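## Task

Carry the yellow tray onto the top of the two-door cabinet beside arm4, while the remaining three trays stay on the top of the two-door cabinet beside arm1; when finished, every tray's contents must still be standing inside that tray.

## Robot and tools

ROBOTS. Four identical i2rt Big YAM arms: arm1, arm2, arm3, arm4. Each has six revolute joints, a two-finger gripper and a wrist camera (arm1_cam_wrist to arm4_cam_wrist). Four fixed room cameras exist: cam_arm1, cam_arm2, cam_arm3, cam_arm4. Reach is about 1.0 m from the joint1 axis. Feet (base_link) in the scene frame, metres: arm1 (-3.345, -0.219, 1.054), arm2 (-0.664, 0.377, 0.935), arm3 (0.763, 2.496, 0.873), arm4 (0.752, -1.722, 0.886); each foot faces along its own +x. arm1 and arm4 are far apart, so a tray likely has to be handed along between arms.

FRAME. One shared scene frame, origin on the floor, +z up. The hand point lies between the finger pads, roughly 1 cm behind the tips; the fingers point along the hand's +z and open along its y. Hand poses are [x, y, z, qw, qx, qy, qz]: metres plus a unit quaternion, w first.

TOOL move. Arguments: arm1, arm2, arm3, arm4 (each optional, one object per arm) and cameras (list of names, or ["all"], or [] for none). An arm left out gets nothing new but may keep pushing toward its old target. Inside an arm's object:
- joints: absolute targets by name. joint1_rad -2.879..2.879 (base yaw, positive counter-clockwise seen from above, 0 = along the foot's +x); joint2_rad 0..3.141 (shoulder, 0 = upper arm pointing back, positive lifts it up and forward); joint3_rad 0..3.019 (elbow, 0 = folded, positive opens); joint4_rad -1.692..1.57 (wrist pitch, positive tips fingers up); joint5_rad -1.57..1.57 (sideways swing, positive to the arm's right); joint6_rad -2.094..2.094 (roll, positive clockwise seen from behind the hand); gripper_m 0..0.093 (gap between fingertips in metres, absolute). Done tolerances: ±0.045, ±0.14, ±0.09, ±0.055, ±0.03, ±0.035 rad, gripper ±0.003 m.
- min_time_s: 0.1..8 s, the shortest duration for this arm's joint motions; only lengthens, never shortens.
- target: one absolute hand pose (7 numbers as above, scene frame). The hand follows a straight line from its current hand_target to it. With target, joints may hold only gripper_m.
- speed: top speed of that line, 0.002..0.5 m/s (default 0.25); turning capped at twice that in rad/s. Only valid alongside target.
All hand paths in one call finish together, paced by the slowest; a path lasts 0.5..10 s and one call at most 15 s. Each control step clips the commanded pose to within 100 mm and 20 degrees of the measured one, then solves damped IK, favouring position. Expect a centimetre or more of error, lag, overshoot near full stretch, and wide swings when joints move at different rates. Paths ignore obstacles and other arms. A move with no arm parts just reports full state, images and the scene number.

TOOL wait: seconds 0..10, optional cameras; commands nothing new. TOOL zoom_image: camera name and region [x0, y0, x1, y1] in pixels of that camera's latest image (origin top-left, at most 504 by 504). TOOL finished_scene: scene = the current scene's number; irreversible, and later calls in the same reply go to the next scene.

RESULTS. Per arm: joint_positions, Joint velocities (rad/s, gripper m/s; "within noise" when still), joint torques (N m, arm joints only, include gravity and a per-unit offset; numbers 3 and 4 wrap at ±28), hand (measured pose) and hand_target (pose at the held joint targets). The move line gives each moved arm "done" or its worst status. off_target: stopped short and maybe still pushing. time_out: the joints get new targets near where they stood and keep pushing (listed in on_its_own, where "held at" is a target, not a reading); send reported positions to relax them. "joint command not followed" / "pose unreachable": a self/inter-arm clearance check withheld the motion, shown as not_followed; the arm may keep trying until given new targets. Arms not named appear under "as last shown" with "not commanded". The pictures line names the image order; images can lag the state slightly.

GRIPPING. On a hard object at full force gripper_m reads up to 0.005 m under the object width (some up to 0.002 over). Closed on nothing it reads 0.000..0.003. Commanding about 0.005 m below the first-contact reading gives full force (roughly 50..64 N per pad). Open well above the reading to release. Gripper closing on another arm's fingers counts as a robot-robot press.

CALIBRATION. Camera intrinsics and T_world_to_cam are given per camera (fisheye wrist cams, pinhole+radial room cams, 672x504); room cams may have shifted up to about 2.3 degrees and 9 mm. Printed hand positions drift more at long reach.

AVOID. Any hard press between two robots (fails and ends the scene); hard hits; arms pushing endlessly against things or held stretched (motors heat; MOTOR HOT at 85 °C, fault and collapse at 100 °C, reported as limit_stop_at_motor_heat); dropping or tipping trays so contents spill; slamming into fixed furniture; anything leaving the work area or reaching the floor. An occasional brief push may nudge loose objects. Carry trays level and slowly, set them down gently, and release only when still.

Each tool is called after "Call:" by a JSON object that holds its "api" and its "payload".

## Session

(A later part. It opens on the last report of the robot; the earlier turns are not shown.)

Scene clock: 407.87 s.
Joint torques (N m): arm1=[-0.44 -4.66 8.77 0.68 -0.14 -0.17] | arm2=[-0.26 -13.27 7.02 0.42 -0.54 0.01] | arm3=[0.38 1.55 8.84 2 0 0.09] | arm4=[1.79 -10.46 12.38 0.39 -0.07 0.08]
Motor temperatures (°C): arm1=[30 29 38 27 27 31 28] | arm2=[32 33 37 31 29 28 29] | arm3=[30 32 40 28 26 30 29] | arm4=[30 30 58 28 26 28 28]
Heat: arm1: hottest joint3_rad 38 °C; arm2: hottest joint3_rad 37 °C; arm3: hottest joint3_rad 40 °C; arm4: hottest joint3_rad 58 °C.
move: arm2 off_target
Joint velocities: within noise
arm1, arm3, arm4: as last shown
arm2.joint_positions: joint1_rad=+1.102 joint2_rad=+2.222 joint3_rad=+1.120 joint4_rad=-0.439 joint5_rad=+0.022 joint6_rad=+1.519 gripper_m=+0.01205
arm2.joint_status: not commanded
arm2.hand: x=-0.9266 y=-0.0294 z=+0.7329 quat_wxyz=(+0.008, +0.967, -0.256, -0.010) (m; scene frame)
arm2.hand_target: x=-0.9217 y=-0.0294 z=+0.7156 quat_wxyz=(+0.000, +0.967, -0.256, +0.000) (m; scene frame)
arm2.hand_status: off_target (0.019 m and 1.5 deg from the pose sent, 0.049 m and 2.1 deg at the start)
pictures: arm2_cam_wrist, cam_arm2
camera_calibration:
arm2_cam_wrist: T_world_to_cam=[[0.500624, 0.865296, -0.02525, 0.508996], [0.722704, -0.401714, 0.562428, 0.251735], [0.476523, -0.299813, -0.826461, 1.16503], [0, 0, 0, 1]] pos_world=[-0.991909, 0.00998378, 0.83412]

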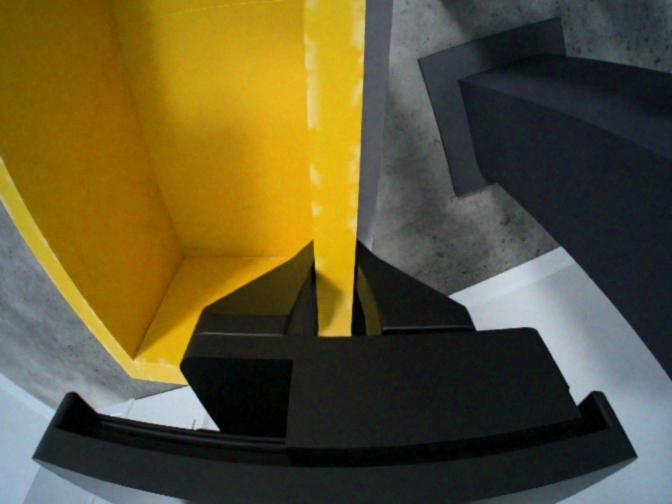

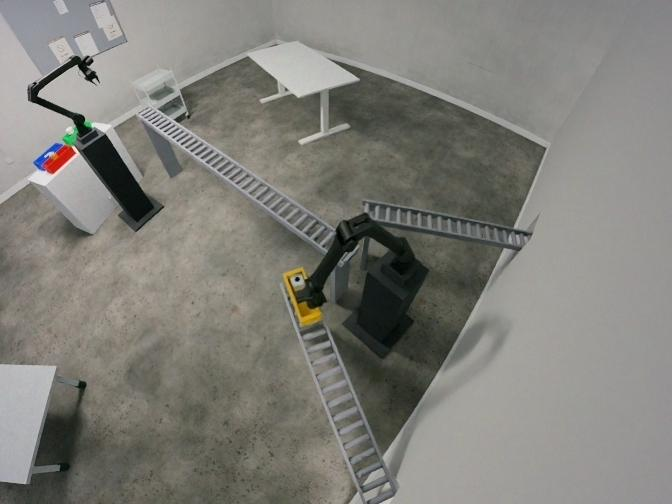

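Call:
{"api": "move", "payload": {"arm2": {"target":[-0.927,-0.038,0.690,0.0,0.9666,-0.2563,0],"speed":0.1}, "cameras": ["arm2_cam_wrist","cam_arm2"]}}

Call:
{"api": "zoom_image", "payload": {"camera": "cam_arm2", "region": [250, 240, 370, 360]}}

Scene clock: 412.70 s.
Joint torques (N m): arm1=[-0.5 -4.66 8.77 0.68 -0.14 -0.18] | arm2=[-0.32 -9 8.79 1.54 -0.41 -0.23] | arm3=[0.56 1.67 8.8 2.03 0 0.1] | arm4=[1.79 -9.76 12.27 0.39 -0.05 0.09]
Motor temperatures (°C): arm1=[30 29 38 27 27 31 27] | arm2=[32 33 36 30 29 28 30] | arm3=[30 32 40 28 26 30 29] | arm4=[30 30 58 28 26 28 28]
Heat: arm1: hottest joint3_rad 38 °C; arm2: hottest joint3_rad 36 °C; arm3: hottest joint3_rad 40 °C; arm4: hottest joint3_rad 58 °C.
move: arm2 off_target
Joint velocities: within noise
arm1, arm3, arm4: as last shown
arm2.joint_positions: joint1_rad=+1.102 joint2_rad=+2.232 joint3_rad=+1.142 joint4_rad=-0.440 joint5_rad=+0.018 joint6_rad=+1.542 gripper_m=+0.01205
arm2.joint_status: not commanded
arm2.hand: x=-0.9310 y=-0.0373 z=+0.7321 quat_wxyz=(+0.014, +0.964, -0.267, -0.010) (m; scene frame)
arm2.hand_target: x=-0.9252 y=-0.0350 z=+0.6931 quat_wxyz=(+0.000, +0.967, -0.256, +0.000) (m; scene frame)
arm2.hand_status: off_target (0.042 m and 2.3 deg from the pose sent, 0.044 m and 1.5 deg at the start)
pictures: arm2_cam_wrist, cam_arm2
camera_calibration:
arm2_cam_wrist: T_world_to_cam=[[0.520553, 0.853075, -0.0358888, 0.543875], [0.714538, -0.412237, 0.565239, 0.242129], [0.467397, -0.319881, -0.824146, 1.15315], [0, 0, 0, 1]] pos_world=[-0.995103, 0.0047177, 0.83302]

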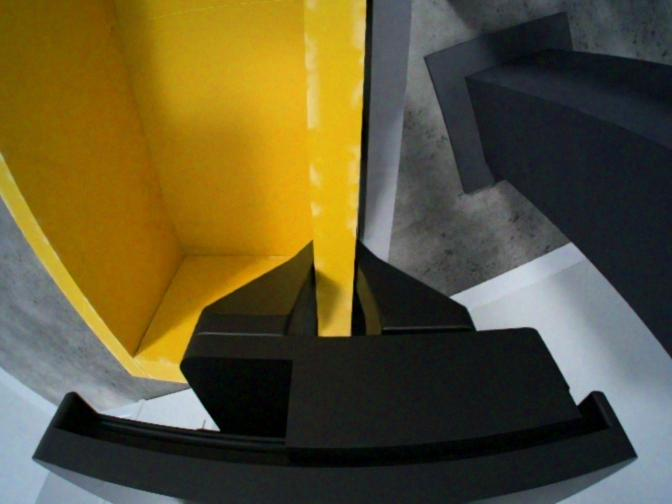

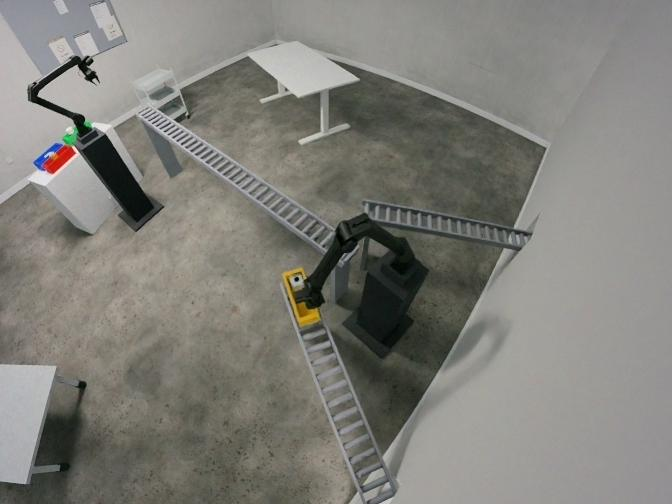

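Scaled by 4.200 from the camera's 672x504 image, which has a finer 960x720 frame.

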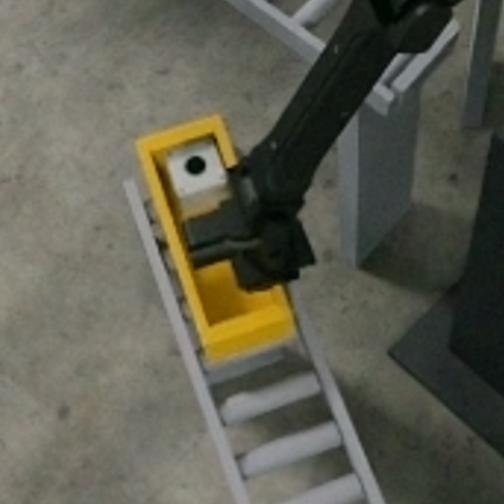

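Call:
{"api": "move", "payload": {"arm2": {"target":[-0.919,-0.025,0.700,0.0,0.9655,-0.260,0],"speed":0.1}, "cameras": ["arm2_cam_wrist","cam_arm2"]}}

Call:
{"api": "zoom_image", "payload": {"camera": "cam_arm2", "region": [250, 240, 370, 360]}}

Scene clock: 419.70 s.
Joint torques (N m): arm1=[-0.44 -4.72 8.77 0.68 -0.14 -0.17] | arm2=[-0.38 -12.1 4.21 2.11 -0.4 -0.16] | arm3=[0.56 1.61 8.77 2.04 0 0.09] | arm4=[2.32 -9.41 12.23 0.58 -0.05 0.09]
Motor temperatures (°C): arm1=[30 29 38 27 27 31 27] | arm2=[32 32 37 30 29 28 30] | arm3=[30 32 41 28 26 30 29] | arm4=[30 30 58 28 26 28 28]
Heat: arm1: hottest joint3_rad 38 °C; arm2: hottest joint3_rad 37 °C; arm3: hottest joint3_rad 41 °C; arm4: hottest joint3_rad 58 °C.
move: arm2 off_target
Joint velocities: within noise
arm1, arm3, arm4: as last shown
arm2.joint_positions: joint1_rad=+1.102 joint2_rad=+2.231 joint3_rad=+1.141 joint4_rad=-0.440 joint5_rad=+0.018 joint6_rad=+1.543 gripper_m=+0.01205
arm2.joint_status: not commanded
arm2.hand: x=-0.9309 y=-0.0372 z=+0.7322 quat_wxyz=(+0.014, +0.963, -0.267, -0.010) (m; scene frame)
arm2.hand_target: x=-0.9183 y=-0.0236 z=+0.7025 quat_wxyz=(+0.000, +0.966, -0.260, +0.000) (m; scene frame)
arm2.hand_status: off_target (0.036 m and 2.1 deg from the pose sent, 0.036 m and 2.1 deg at the start)
pictures: arm2_cam_wrist, cam_arm2
camera_calibration:
arm2_cam_wrist: T_world_to_cam=[[0.52118, 0.852691, -0.0359211, 0.544393], [0.714198, -0.412715, 0.565321, 0.241637], [0.467219, -0.320289, -0.824088, 1.15299], [0, 0, 0, 1]] pos_world=[-0.995003, 0.00481868, 0.83312]

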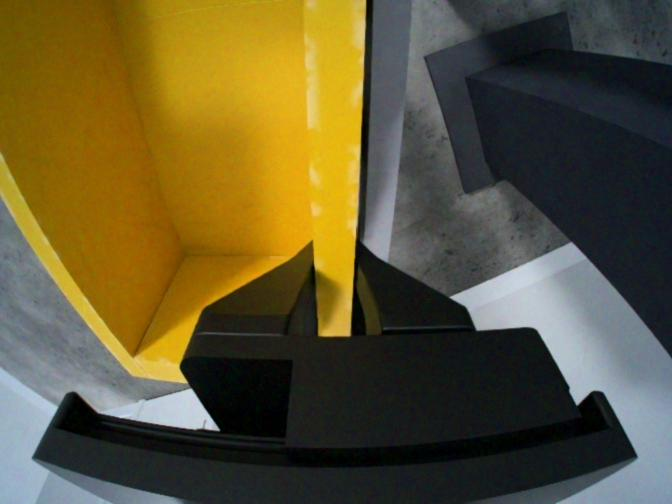

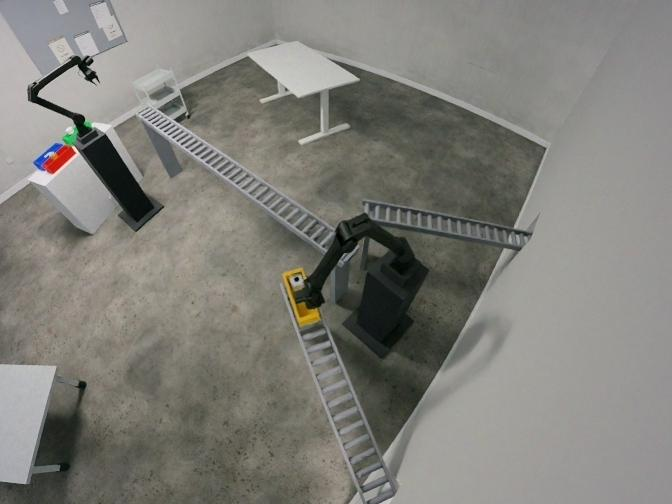

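Scaled by 4.200 from the camera's 672x504 image, which has a finer 960x720 frame.

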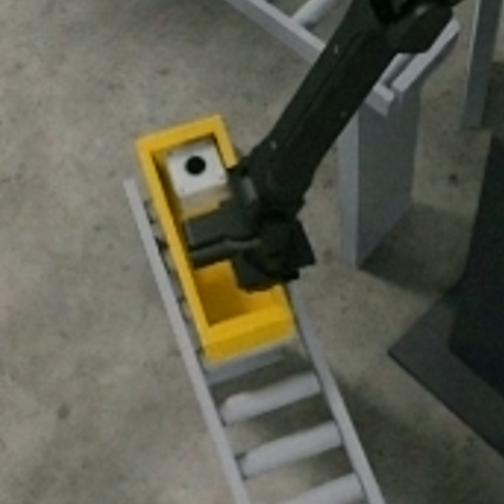

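Call:
{"api": "move", "payload": {"arm2": {"target":[-0.929,-0.033,0.775,0.0,0.9660,-0.258,0],"speed":0.12}}}

Call:
{"api": "move", "payload": {"arm2": {"target":[-0.923,-0.033,0.712,0.002,0.9666,-0.2563,0],"speed":0.12}, "cameras": ["arm2_cam_wrist","cam_arm2"]}}

Call:
{"api": "zoom_image", "payload": {"camera": "cam_arm2", "region": [250, 240, 370, 360]}}

Scene clock: 427.97 s.
Joint torques (N m): arm1=[-0.5 -4.6 8.77 0.68 -0.14 -0.17] | arm2=[-0.85 -20.13 5.14 -0.43 0.47 -0.07] | arm3=[0.38 1.38 8.8 2 0 0.08] | arm4=[2.37 -10.29 12.29 0.28 -0.01 0.1]
Motor temperatures (°C): arm1=[30 29 38 27 27 31 27] | arm2=[32 32 36 31 29 28 30] | arm3=[30 32 41 28 26 30 29] | arm4=[30 30 58 28 26 28 28]
Heat: arm1: hottest joint3_rad 38 °C; arm2: hottest joint3_rad 36 °C; arm3: hottest joint3_rad 41 °C; arm4: hottest joint3_rad 58 °C.
move: arm2 off_target
Joint velocities: within noise
arm1, arm3, arm4: as last shown
arm2.joint_positions: joint1_rad=+1.102 joint2_rad=+2.170 joint3_rad=+1.139 joint4_rad=-0.545 joint5_rad=-0.002 joint6_rad=+1.523 gripper_m=+0.01205
arm2.joint_status: not commanded
arm2.hand: x=-0.9241 y=-0.0325 z=+0.7603 quat_wxyz=(-0.005, +0.966, -0.258, +0.007) (m; scene frame)
arm2.hand_target: x=-0.9290 y=-0.0330 z=+0.7746 quat_wxyz=(+0.000, +0.966, -0.258, +0.000) (m; scene frame)
arm2.hand_status: off_target (0.016 m and 1.0 deg from the pose sent, 0.043 m and 2.2 deg at the start)
pictures: none

Scene clock: 429.07 s.
Joint torques (N m): arm1=[-0.5 -4.66 8.77 0.68 -0.14 -0.17] | arm2=[-0.32 -13.33 6.16 0.92 -0.35 -0.06] | arm3=[0.38 1.55 8.83 2.03 -0.01 0.09] | arm4=[1.2 -9.88 12.12 0.57 -0.02 0.04]
Motor temperatures (°C): arm1=[30 29 38 27 27 31 27] | arm2=[32 32 36 31 29 28 30] | arm3=[30 32 41 28 26 30 29] | arm4=[30 30 58 28 26 28 28]
Heat: arm1: hottest joint3_rad 38 °C; arm2: hottest joint3_rad 36 °C; arm3: hottest joint3_rad 41 °C; arm4: hottest joint3_rad 58 °C.
move: arm2 off_target
Joint velocities: within noise
arm1, arm3, arm4: as last shown
arm2.joint_positions: joint1_rad=+1.102 joint2_rad=+2.229 joint3_rad=+1.139 joint4_rad=-0.445 joint5_rad=+0.016 joint6_rad=+1.528 gripper_m=+0.01205
arm2.joint_status: not commanded
arm2.hand: x=-0.9297 y=-0.0360 z=+0.7331 quat_wxyz=(+0.012, +0.966, -0.260, -0.008) (m; scene frame)
arm2.hand_target: x=-0.9227 y=-0.0324 z=+0.7130 quat_wxyz=(+0.002, +0.967, -0.256, +0.000) (m; scene frame)
arm2.hand_status: off_target (0.022 m and 1.5 deg from the pose sent, 0.048 m and 1.1 deg at the start)
pictures: arm2_cam_wrist, cam_arm2
camera_calibration:
arm2_cam_wrist: T_world_to_cam=[[0.50821, 0.86068, -0.0308686, 0.527267], [0.718017, -0.403635, 0.567036, 0.243382], [0.475577, -0.310338, -0.823114, 1.16089], [0, 0, 0, 1]] pos_world=[-0.994808, 0.00469765, 0.833815]

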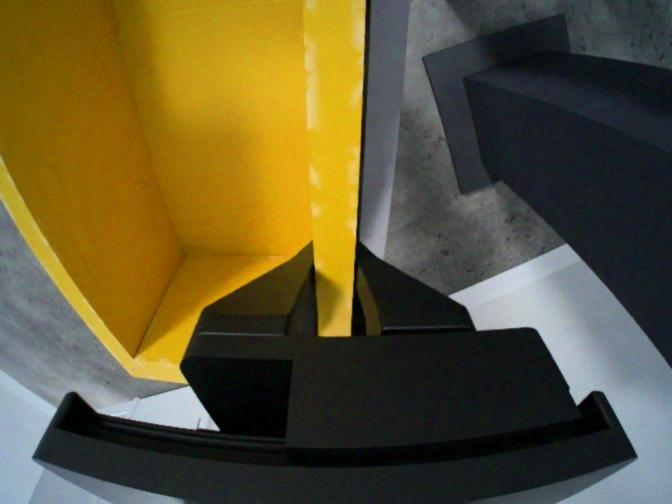

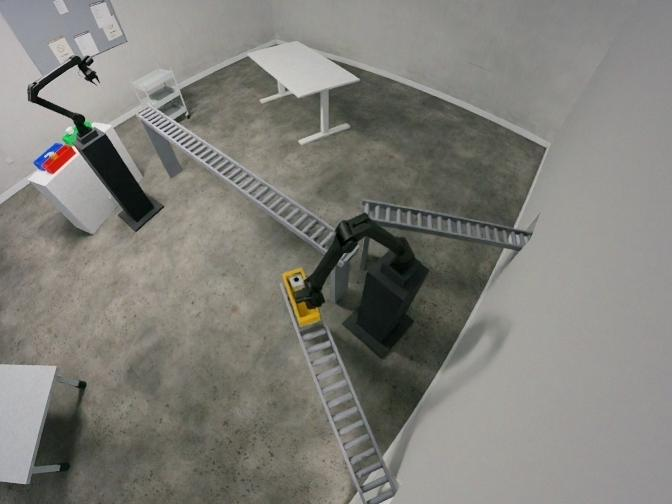

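Scaled by 4.200 from the camera's 672x504 image, which has a finer 960x720 frame.

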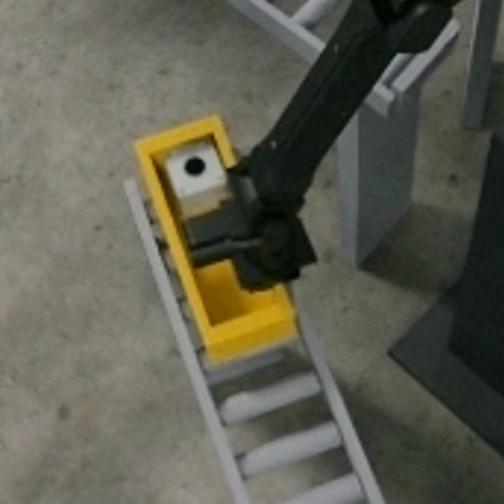

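Centred on rollers at the same height; release.

Call:
{"api": "move", "payload": {"arm2": {"joints":{"gripper_m":0.025}}, "cameras": ["arm2_cam_wrist","cam_arm2"]}}

Call:
{"api": "zoom_image", "payload": {"camera": "cam_arm2", "region": [250, 240, 370, 360]}}

Scene clock: 432.37 s.
Joint torques (N m): arm1=[-0.5 -4.72 8.76 0.68 -0.14 -0.18] | arm2=[-0.21 -14.74 5.97 0.69 -0.11 -0.06] | arm3=[0.56 1.61 8.8 2.06 -0.01 0.08] | arm4=[1.08 -9.7 12.27 0.51 -0.1 -0.01]
Motor temperatures (°C): arm1=[30 29 38 27 27 31 27] | arm2=[32 33 35 30 29 28 30] | arm3=[30 32 41 28 26 30 29] | arm4=[30 30 58 28 26 28 28]
Heat: arm1: hottest joint3_rad 38 °C; arm2: hottest joint3_rad 35 °C; arm3: hottest joint3_rad 41 °C; arm4: hottest joint3_rad 58 °C.
move: arm2 done
Joint velocities: within noise
arm1, arm3, arm4: as last shown
arm2.joint_positions: joint1_rad=+1.102 joint2_rad=+2.245 joint3_rad=+1.139 joint4_rad=-0.441 joint5_rad=+0.010 joint6_rad=+1.528 gripper_m=+0.02489
arm2.joint_status: all done
arm2.hand: x=-0.9265 y=-0.0329 z=+0.7254 quat_wxyz=(+0.007, +0.966, -0.260, -0.003) (m; scene frame)
arm2.hand_target: x=-0.9226 y=-0.0322 z=+0.7128 quat_wxyz=(+0.002, +0.967, -0.256, +0.000) (m; scene frame)
arm2.hand_status: not commanded
pictures: arm2_cam_wrist, cam_arm2
camera_calibration:
arm2_cam_wrist: T_world_to_cam=[[0.508263, 0.860988, -0.0192056, 0.514309], [0.711755, -0.407402, 0.572214, 0.236922], [0.484845, -0.304505, -0.819879, 1.16053], [0, 0, 0, 1]] pos_world=[-0.992711, 0.00709516, 0.825802]

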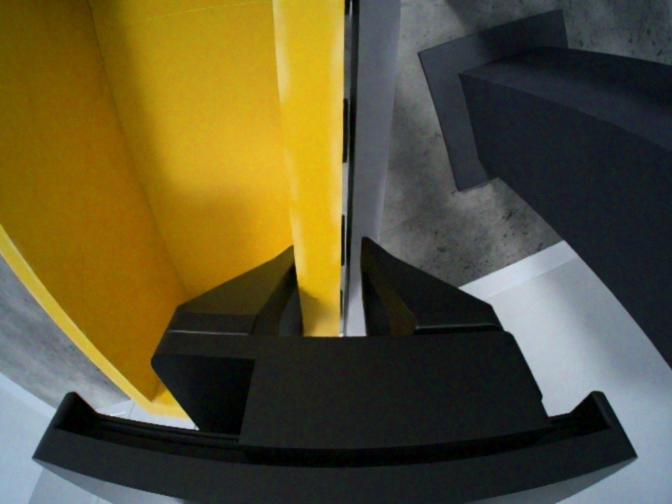

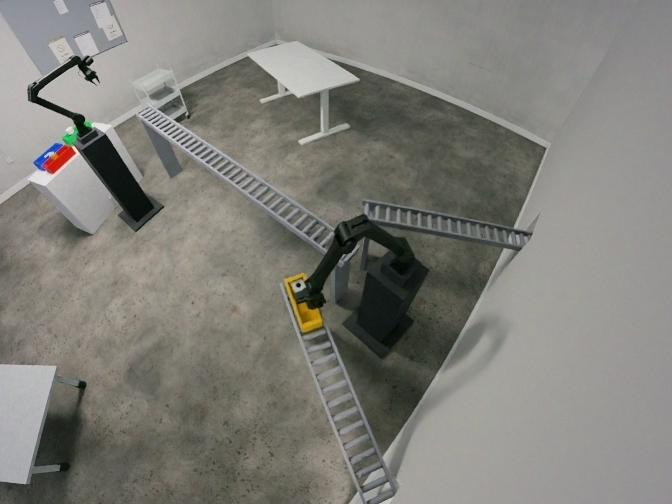

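Scaled by 4.200 from the camera's 672x504 image, which has a finer 960x720 frame.

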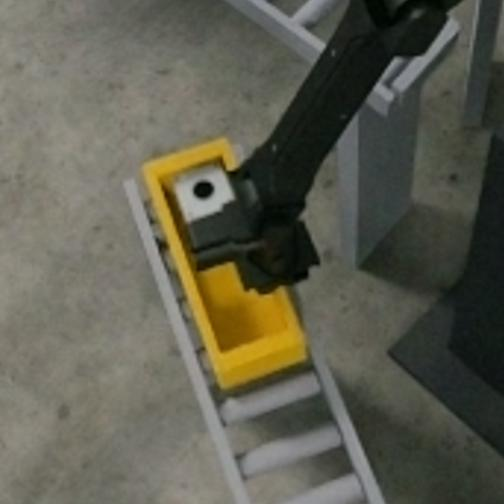

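Call:
{"api": "move", "payload": {"arm2": {"target":[-0.924,-0.030,0.90,0.0,0.9666,-0.2563,0],"speed":0.25}, "cameras": ["cam_arm2"]}}

Call:
{"api": "wait", "payload": {"seconds": 6, "cameras": ["arm4_cam_wrist","cam_arm4","cam_arm2"]}}

Scene clock: 437.53 s.
Joint torques (N m): arm1=[-0.5 -4.66 8.79 0.68 -0.14 -0.17] | arm2=[-0.79 -15.85 9.17 -0.27 0.19 -0.07] | arm3=[0.44 1.49 8.81 2.04 0 0.09] | arm4=[1.67 -10.05 12.21 0.43 -0.11 0.09]
Motor temperatures (°C): arm1=[30 29 38 27 27 31 27] | arm2=[32 33 35 30 29 28 29] | arm3=[30 32 41 28 26 30 29] | arm4=[30 30 58 28 26 28 28]
Heat: arm1: hottest joint3_rad 38 °C; arm2: hottest joint3_rad 35 °C; arm3: hottest joint3_rad 41 °C; arm4: hottest joint3_rad 58 °C.
move: arm2 done
Joint velocities: arm1=[within noise] | arm2=[within noise] | arm3=[-0.015 -0.015 -0.051 0.012 -0.022 0.051 0] | arm4=[within noise]
arm1, arm3, arm4: as last shown
arm2.joint_positions: joint1_rad=+1.108 joint2_rad=+1.870 joint3_rad=+1.122 joint4_rad=-0.819 joint5_rad=+0.005 joint6_rad=+1.527 gripper_m=+0.02491
arm2.joint_status: not commanded
arm2.hand: x=-0.9202 y=-0.0277 z=+0.8956 quat_wxyz=(-0.002, +0.967, -0.256, +0.002) (m; scene frame)
arm2.hand_target: x=-0.9240 y=-0.0301 z=+0.9001 quat_wxyz=(+0.000, +0.967, -0.256, +0.000) (m; scene frame)
arm2.hand_status: done (0.006 m and 0.3 deg from the pose sent, 0.175 m and 1.0 deg at the start)
pictures: cam_arm2

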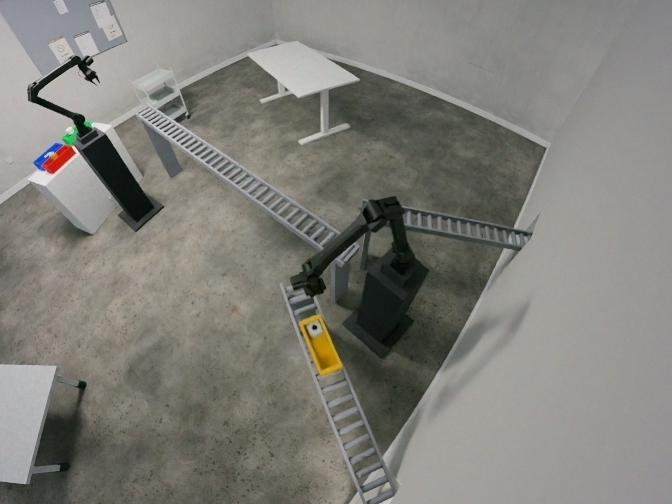

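Scene clock: 443.53 s.
Joint torques (N m): arm1=[-0.5 -4.6 8.77 0.68 -0.14 -0.18] | arm2=[-0.79 -15.85 9.17 -0.23 0.18 -0.07] | arm3=[0.5 1.79 8.85 2.07 -0.01 0.09] | arm4=[2.02 -9.88 12.26 0.4 -0.07 0.06]
Motor temperatures (°C): arm1=[30 29 38 27 27 31 27] | arm2=[32 33 35 30 29 28 29] | arm3=[30 32 41 28 26 30 29] | arm4=[30 30 58 28 26 28 28]
Heat: arm1: hottest joint3_rad 38 °C; arm2: hottest joint3_rad 35 °C; arm3: hottest joint3_rad 41 °C; arm4: hottest joint3_rad 58 °C.
Joint velocities: within noise
arm1.joint_positions: joint1_rad=-1.491 joint2_rad=+1.004 joint3_rad=+1.103 joint4_rad=-1.394 joint5_rad=-0.002 joint6_rad=+1.741 gripper_m=+0.02996
arm1.joint_status: not commanded
arm1.hand: x=-3.3939 y=+0.1025 z=+1.3383 quat_wxyz=(-0.023, +0.009, +0.991, +0.133) (m; scene frame)
arm1.hand_target: x=-3.3935 y=+0.0998 z=+1.3378 quat_wxyz=(-0.023, +0.003, +0.991, +0.130) (m; scene frame)
arm1.hand_status: not commanded
arm2.joint_positions: joint1_rad=+1.108 joint2_rad=+1.870 joint3_rad=+1.122 joint4_rad=-0.819 joint5_rad=+0.005 joint6_rad=+1.527 gripper_m=+0.02491
arm2.joint_status: not commanded
arm2.hand: x=-0.9202 y=-0.0277 z=+0.8956 quat_wxyz=(-0.002, +0.967, -0.256, +0.002) (m; scene frame)
arm2.hand_target: x=-0.9240 y=-0.0301 z=+0.9001 quat_wxyz=(+0.000, +0.967, -0.256, +0.000) (m; scene frame)
arm2.hand_status: done (0.006 m and 0.3 deg from the pose sent, 0.175 m and 1.0 deg at the start)
arm3.joint_positions: joint1_rad=-0.181 joint2_rad=+0.624 joint3_rad=+1.365 joint4_rad=-1.296 joint5_rad=+0.077 joint6_rad=-0.729 gripper_m=+0.09396
arm3.joint_status: not commanded
arm3.hand: x=+1.0043 y=+2.5663 z=+1.4050 quat_wxyz=(-0.466, +0.426, -0.765, +0.132) (m; scene frame)
arm3.hand_target: x=+1.0021 y=+2.5656 z=+1.4154 quat_wxyz=(-0.475, +0.422, -0.760, +0.134) (m; scene frame)
arm3.hand_status: not commanded
arm4.joint_positions: joint1_rad=+1.035 joint2_rad=+1.499 joint3_rad=+1.401 joint4_rad=-1.522 joint5_rad=+0.003 joint6_rad=+1.083 gripper_m=+0.09396
arm4.joint_status: not commanded
arm4.hand: x=+1.1281 y=-1.5133 z=+1.1139 quat_wxyz=(+0.017, -0.283, -0.959, +0.018) (m; scene frame)
arm4.hand_target: x=+1.1391 y=-1.5005 z=+1.1301 quat_wxyz=(+0.000, -0.284, -0.959, +0.000) (m; scene frame)
arm4.hand_status: not commanded
wait: 6.00 s; at rest by 0.27 s
pictures: arm4_cam_wrist, cam_arm2, cam_arm4
camera_calibration:
arm4_cam_wrist: T_world_to_cam=[[-0.540759, -0.839768, 0.0486767, -0.714404], [-0.635089, 0.445534, 0.631, 0.686655], [-0.551581, 0.310305, -0.774254, 2.08107], [0, 0, 0, 1]] pos_world=[1.19764, -1.55163, 1.21277]

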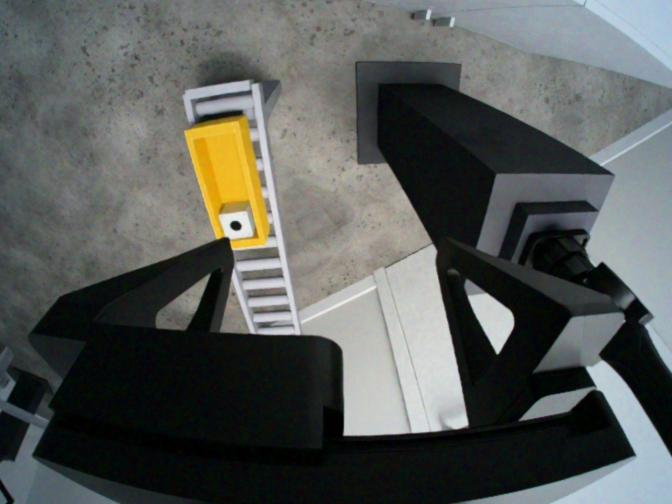

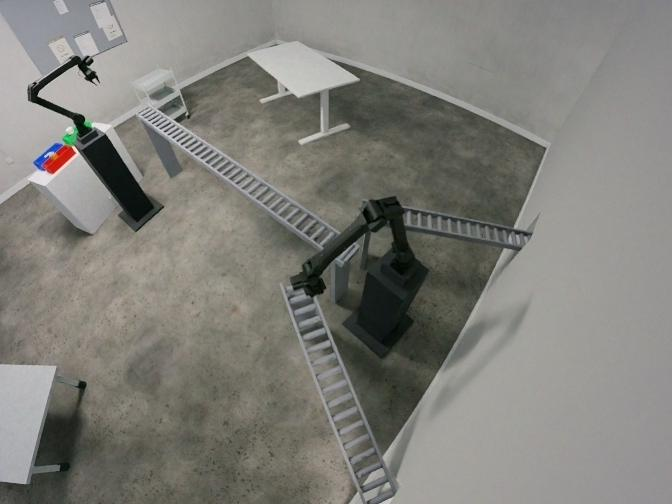

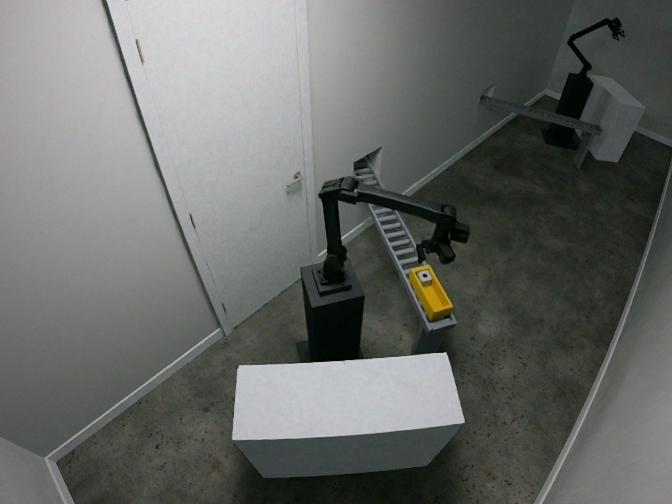

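Call:
{"api": "move", "payload": {"arm4": {"target":[1.060,-1.283,0.83,0,0.272,0.962,0],"speed":0.25,"joints":{"gripper_m":0.055}}, "cameras": ["arm4_cam_wrist"]}}

Call:
{"api": "move", "payload": {"arm4": {"target":[1.060,-1.283,0.74,0,0.272,0.962,0],"speed":0.15}, "cameras": ["arm4_cam_wrist","cam_arm4"]}}

Call:
{"api": "zoom_image", "payload": {"camera": "cam_arm4", "region": [360, 220, 500, 360]}}

Scene clock: 458.93 s.
Joint torques (N m): arm1=[-0.44 -4.6 8.76 0.69 -0.14 -0.17] | arm2=[-0.85 -15.74 9.16 -0.21 0.18 -0.06] | arm3=[0.38 1.55 8.79 2.07 -0.01 0.09] | arm4=[2.14 -13.8 8.77 0.66 0.11 0.05]
Motor temperatures (°C): arm1=[30 29 38 27 27 31 27] | arm2=[32 34 35 30 28 28 28] | arm3=[30 32 41 28 26 30 28] | arm4=[30 30 58 28 26 28 28]
Heat: arm1: hottest joint3_rad 38 °C; arm2: hottest joint3_rad 35 °C; arm3: hottest joint3_rad 41 °C; arm4: hottest joint3_rad 58 °C.
move: arm4 off_target
Joint velocities: within noise
arm1, arm2, arm3: as last shown
arm4.joint_positions: joint1_rad=+1.481 joint2_rad=+2.012 joint3_rad=+1.270 joint4_rad=-0.867 joint5_rad=+0.000 joint6_rad=+1.496 gripper_m=+0.05507
arm4.joint_status: all done
arm4.hand: x=+1.0508 y=-1.3006 z=+0.8239 quat_wxyz=(+0.007, -0.268, -0.963, +0.018) (m; scene frame)
arm4.hand_target: x=+1.0596 y=-1.2834 z=+0.8305 quat_wxyz=(+0.000, -0.272, -0.962, +0.000) (m; scene frame)
arm4.hand_status: off_target (0.021 m and 2.3 deg from the pose sent, 0.372 m and 3.1 deg at the start)
pictures: arm4_cam_wrist
camera_calibration:
arm4_cam_wrist: T_world_to_cam=[[-0.514215, -0.856618, 0.0422899, -0.608035], [-0.660725, 0.427097, 0.617277, 0.740044], [-0.546833, 0.289471, -0.785608, 1.72503], [0, 0, 0, 1]] pos_world=[1.11961, -1.33627, 0.924097]

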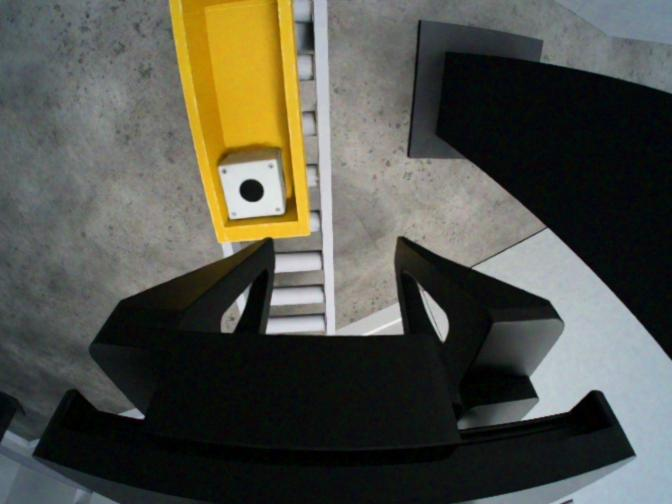

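Scene clock: 460.27 s.
Joint torques (N m): arm1=[-0.44 -4.66 8.77 0.68 -0.14 -0.18] | arm2=[-0.79 -15.79 9.17 -0.23 0.19 -0.07] | arm3=[0.5 1.55 8.83 2 0.01 0.09] | arm4=[1.49 -13.92 6.99 0.7 0.07 0.06]
Motor temperatures (°C): arm1=[30 29 38 27 27 31 27] | arm2=[32 34 35 30 28 28 28] | arm3=[30 32 41 28 26 30 28] | arm4=[30 30 57 28 26 28 28]
Heat: arm1: hottest joint3_rad 38 °C; arm2: hottest joint3_rad 35 °C; arm3: hottest joint3_rad 41 °C; arm4: hottest joint3_rad 57 °C.
move: arm4 off_target
Joint velocities: within noise
arm1, arm2, arm3: as last shown
arm4.joint_positions: joint1_rad=+1.481 joint2_rad=+2.180 joint3_rad=+1.270 joint4_rad=-0.689 joint5_rad=+0.000 joint6_rad=+1.497 gripper_m=+0.05507
arm4.joint_status: not commanded
arm4.hand: x=+1.0533 y=-1.2968 z=+0.7385 quat_wxyz=(+0.005, -0.268, -0.963, +0.013) (m; scene frame)
arm4.hand_target: x=+1.0598 y=-1.2831 z=+0.7404 quat_wxyz=(+0.000, -0.272, -0.962, +0.000) (m; scene frame)
arm4.hand_status: off_target (0.015 m and 1.7 deg from the pose sent, 0.086 m and 2.3 deg at the start)
pictures: arm4_cam_wrist, cam_arm4
camera_calibration:
arm4_cam_wrist: T_world_to_cam=[[-0.51476, -0.856722, 0.0323811, -0.592147], [-0.664069, 0.422324, 0.616972, 0.790355], [-0.542249, 0.296089, -0.786319, 1.66264], [0, 0, 0, 1]] pos_world=[1.1216, -1.33338, 0.83891]

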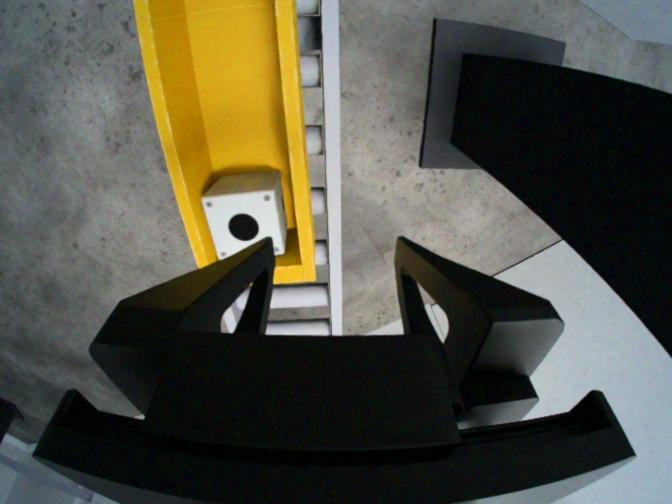

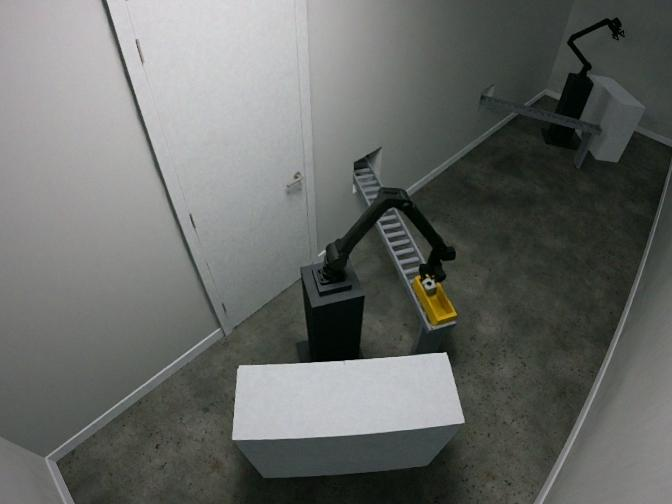

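Scaled by 3.600 from the camera's 672x504 image, which has a finer 960x720 frame.

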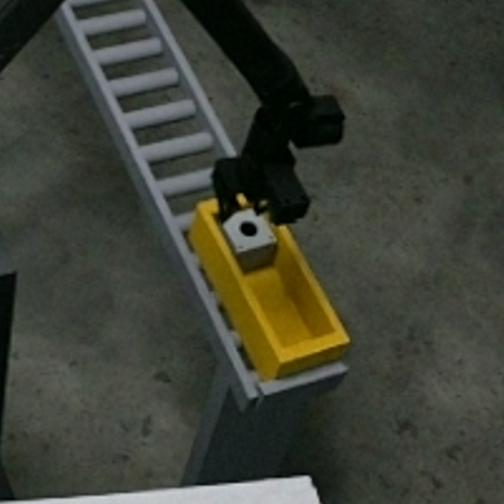

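Call:
{"api": "move", "payload": {"arm4": {"target":[1.075,-1.265,0.66,0,0.272,0.962,0],"speed":0.15}, "cameras": ["arm4_cam_wrist"]}}

Call:
{"api": "move", "payload": {"arm4": {"target":[1.075,-1.265,0.615,0,0.272,0.962,0],"speed":0.12}, "cameras": ["arm4_cam_wrist","cam_arm4"]}}

Call:
{"api": "zoom_image", "payload": {"camera": "cam_arm4", "region": [360, 220, 500, 360]}}

Scene clock: 472.73 s.
Joint torques (N m): arm1=[-0.44 -4.6 8.77 0.68 -0.14 -0.18] | arm2=[-0.73 -15.79 9.17 -0.24 0.18 -0.07] | arm3=[0.5 1.55 8.88 2.04 -0.01 0.11] | arm4=[1.32 -15.33 6.68 0.47 0.09 0.04]
Motor temperatures (°C): arm1=[30 29 38 27 27 31 27] | arm2=[32 34 36 30 28 28 28] | arm3=[30 32 41 28 26 30 28] | arm4=[30 29 53 28 26 27 28]
Heat: arm1: hottest joint3_rad 38 °C; arm2: hottest joint3_rad 36 °C; arm3: hottest joint3_rad 41 °C; arm4: hottest joint3_rad 53 °C.
move: arm4 off_target
Joint velocities: within noise
arm1, arm2, arm3: as last shown
arm4.joint_positions: joint1_rad=+1.481 joint2_rad=+2.382 joint3_rad=+1.389 joint4_rad=-0.606 joint5_rad=+0.000 joint6_rad=+1.497 gripper_m=+0.05507
arm4.joint_status: not commanded
arm4.hand: x=+1.0669 y=-1.2776 z=+0.6601 quat_wxyz=(+0.005, -0.268, -0.963, +0.013) (m; scene frame)
arm4.hand_target: x=+1.0748 y=-1.2653 z=+0.6603 quat_wxyz=(+0.000, -0.272, -0.962, +0.000) (m; scene frame)
arm4.hand_status: off_target (0.015 m and 1.7 deg from the pose sent, 0.087 m and 1.7 deg at the start)
pictures: arm4_cam_wrist
camera_calibration:
arm4_cam_wrist: T_world_to_cam=[[-0.51481, -0.856721, 0.0316258, -0.565578], [-0.664355, 0.421988, 0.616894, 0.839523], [-0.541852, 0.296572, -0.786411, 1.60288], [0, 0, 0, 1]] pos_world=[1.1351, -1.31418, 0.760511]

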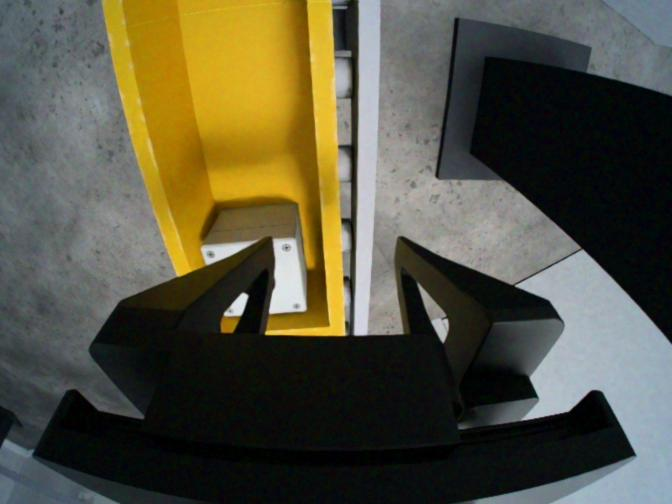

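Scene clock: 474.03 s.
Joint torques (N m): arm1=[-0.5 -4.6 8.77 0.66 -0.14 -0.17] | arm2=[-0.85 -15.91 9.17 -0.23 0.18 -0.07] | arm3=[0.44 1.61 8.81 2 0 0.1] | arm4=[1.38 -16.26 5.96 0.66 0.12 0.05]
Motor temperatures (°C): arm1=[30 29 38 27 27 31 27] | arm2=[32 34 36 30 28 28 28] | arm3=[30 32 41 28 26 30 28] | arm4=[30 29 53 28 26 27 28]
Heat: arm1: hottest joint3_rad 38 °C; arm2: hottest joint3_rad 36 °C; arm3: hottest joint3_rad 41 °C; arm4: hottest joint3_rad 53 °C.
move: arm4 off_target
Joint velocities: within noise
arm1, arm2, arm3: as last shown
arm4.joint_positions: joint1_rad=+1.481 joint2_rad=+2.482 joint3_rad=+1.432 joint4_rad=-0.547 joint5_rad=+0.000 joint6_rad=+1.497 gripper_m=+0.05507
arm4.joint_status: not commanded
arm4.hand: x=+1.0675 y=-1.2766 z=+0.6153 quat_wxyz=(+0.005, -0.268, -0.963, +0.012) (m; scene frame)
arm4.hand_target: x=+1.0748 y=-1.2652 z=+0.6154 quat_wxyz=(+0.000, -0.272, -0.962, +0.000) (m; scene frame)
arm4.hand_status: off_target (0.014 m and 1.6 deg from the pose sent, 0.048 m and 1.7 deg at the start)
pictures: arm4_cam_wrist, cam_arm4
camera_calibration:
arm4_cam_wrist: T_world_to_cam=[[-0.514794, -0.856786, 0.0300853, -0.56217], [-0.664922, 0.421173, 0.616841, 0.86683], [-0.541172, 0.297541, -0.786513, 1.56831], [0, 0, 0, 1]] pos_world=[1.1357, -1.31338, 0.715713]

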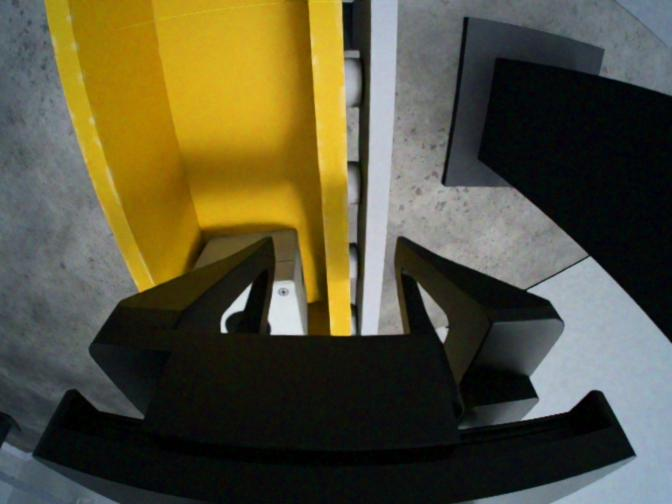

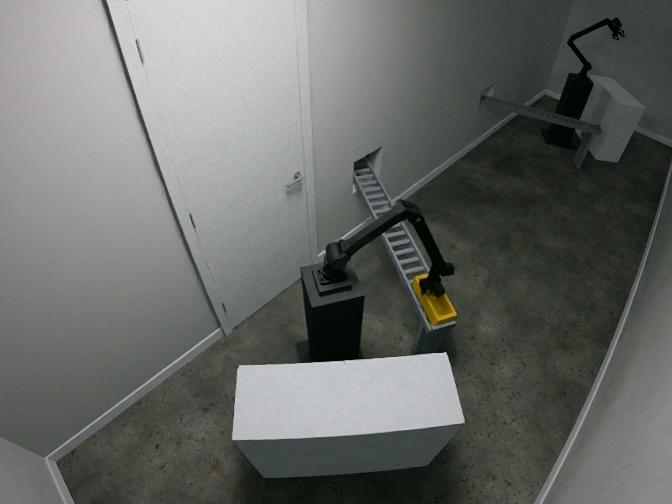

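Scaled by 3.600 from the camera's 672x504 image, which has a finer 960x720 frame.

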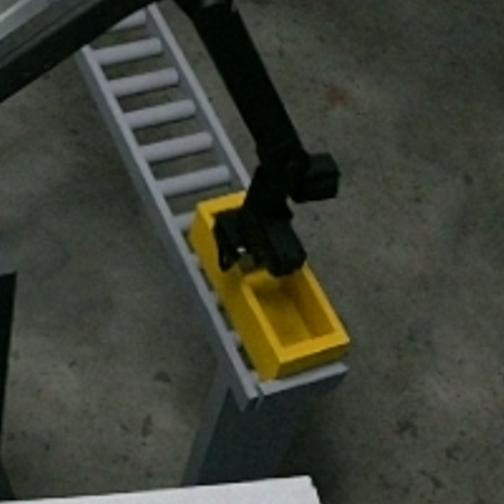

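Call:
{"api": "move", "payload": {"arm4": {"target":[1.101,-1.281,0.615,0,0.272,0.962,0],"speed":0.12}}}

Call:
{"api": "move", "payload": {"arm4": {"target":[1.101,-1.281,0.584,0,0.272,0.962,0],"speed":0.1,"joints":{"gripper_m":0.04}}, "cameras": ["arm4_cam_wrist","cam_arm4"]}}

Call:
{"api": "zoom_image", "payload": {"camera": "cam_arm4", "region": [360, 220, 500, 360]}}

Scene clock: 481.80 s.
Joint torques (N m): arm1=[-0.44 -4.66 8.77 0.68 -0.14 -0.18] | arm2=[-0.85 -15.85 9.14 -0.23 0.18 -0.07] | arm3=[0.44 1.49 8.83 2.02 0 0.09] | arm4=[1.38 -15.56 6.2 0.28 0.12 -0.23]
Motor temperatures (°C): arm1=[30 29 38 27 27 31 27] | arm2=[32 34 36 30 28 28 28] | arm3=[30 32 41 28 26 30 28] | arm4=[30 30 51 28 26 27 28]
Heat: arm1: hottest joint3_rad 38 °C; arm2: hottest joint3_rad 36 °C; arm3: hottest joint3_rad 41 °C; arm4: hottest joint3_rad 51 °C.
move: arm4 off_target
Joint velocities: within noise
arm1, arm2, arm3: as last shown
arm4.joint_positions: joint1_rad=+1.433 joint2_rad=+2.482 joint3_rad=+1.440 joint4_rad=-0.547 joint5_rad=+0.000 joint6_rad=+1.467 gripper_m=+0.05507
arm4.joint_status: not commanded
arm4.hand: x=+1.0912 y=-1.2886 z=+0.6168 quat_wxyz=(+0.004, -0.276, -0.961, +0.008) (m; scene frame)
arm4.hand_target: x=+1.1008 y=-1.2812 z=+0.6153 quat_wxyz=(+0.000, -0.272, -0.962, +0.000) (m; scene frame)
arm4.hand_status: off_target (0.012 m and 1.2 deg from the pose sent, 0.034 m and 1.6 deg at the start)
pictures: none

Scene clock: 483.10 s.
Joint torques (N m): arm1=[-0.44 -4.66 8.77 0.66 -0.14 -0.18] | arm2=[-0.79 -15.85 9.18 -0.25 0.18 -0.07] | arm3=[0.73 1.26 8.8 2.02 0.01 0.09] | arm4=[0.15 -15.62 5.72 0.62 0.14 -0.22]
Motor temperatures (°C): arm1=[30 29 38 27 27 31 27] | arm2=[32 34 36 30 28 28 28] | arm3=[30 32 41 28 26 30 28] | arm4=[30 30 50 28 26 27 28]
Heat: arm1: hottest joint3_rad 38 °C; arm2: hottest joint3_rad 36 °C; arm3: hottest joint3_rad 41 °C; arm4: hottest joint3_rad 50 °C.
move: arm4 off_target
Joint velocities: within noise
arm1, arm2, arm3: as last shown
arm4.joint_positions: joint1_rad=+1.433 joint2_rad=+2.553 joint3_rad=+1.478 joint4_rad=-0.520 joint5_rad=+0.000 joint6_rad=+1.466 gripper_m=+0.04006
arm4.joint_status: all done
arm4.hand: x=+1.0908 y=-1.2891 z=+0.5859 quat_wxyz=(+0.005, -0.276, -0.961, +0.011) (m; scene frame)
arm4.hand_target: x=+1.1009 y=-1.2811 z=+0.5844 quat_wxyz=(+0.000, -0.272, -0.962, +0.000) (m; scene frame)
arm4.hand_status: off_target (0.013 m and 1.5 deg from the pose sent, 0.035 m and 1.2 deg at the start)
pictures: arm4_cam_wrist, cam_arm4
camera_calibration:
arm4_cam_wrist: T_world_to_cam=[[-0.529757, -0.847669, 0.0285371, -0.531054], [-0.657635, 0.431776, 0.617322, 0.911059], [-0.535606, 0.308264, -0.786193, 1.56905], [0, 0, 0, 1]] pos_world=[1.15821, -1.32721, 0.686314]

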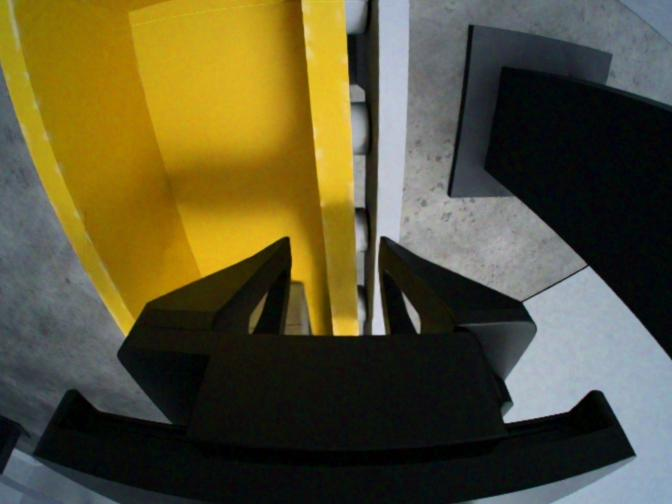

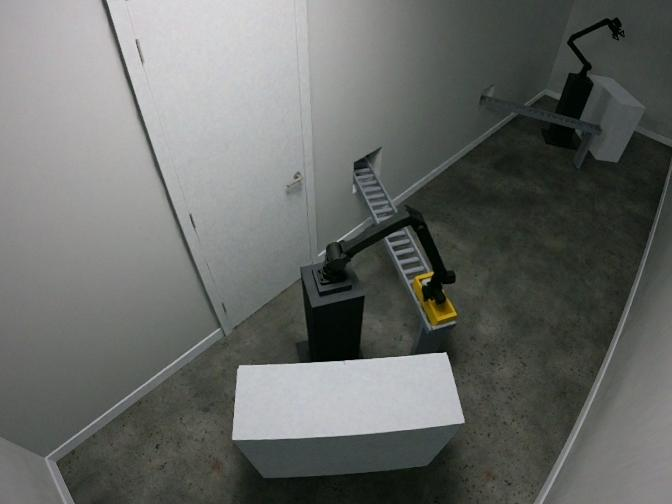

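Scaled by 3.600 from the camera's 672x504 image, which has a finer 960x720 frame.

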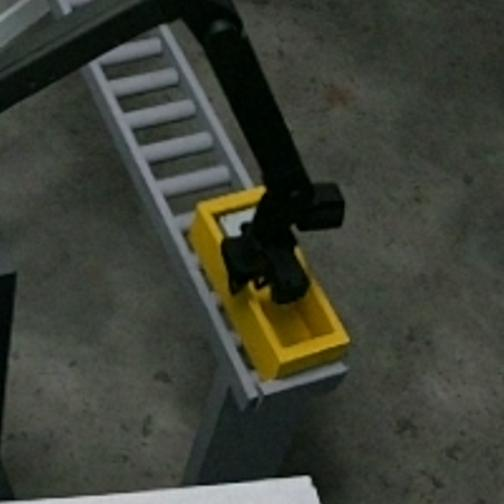

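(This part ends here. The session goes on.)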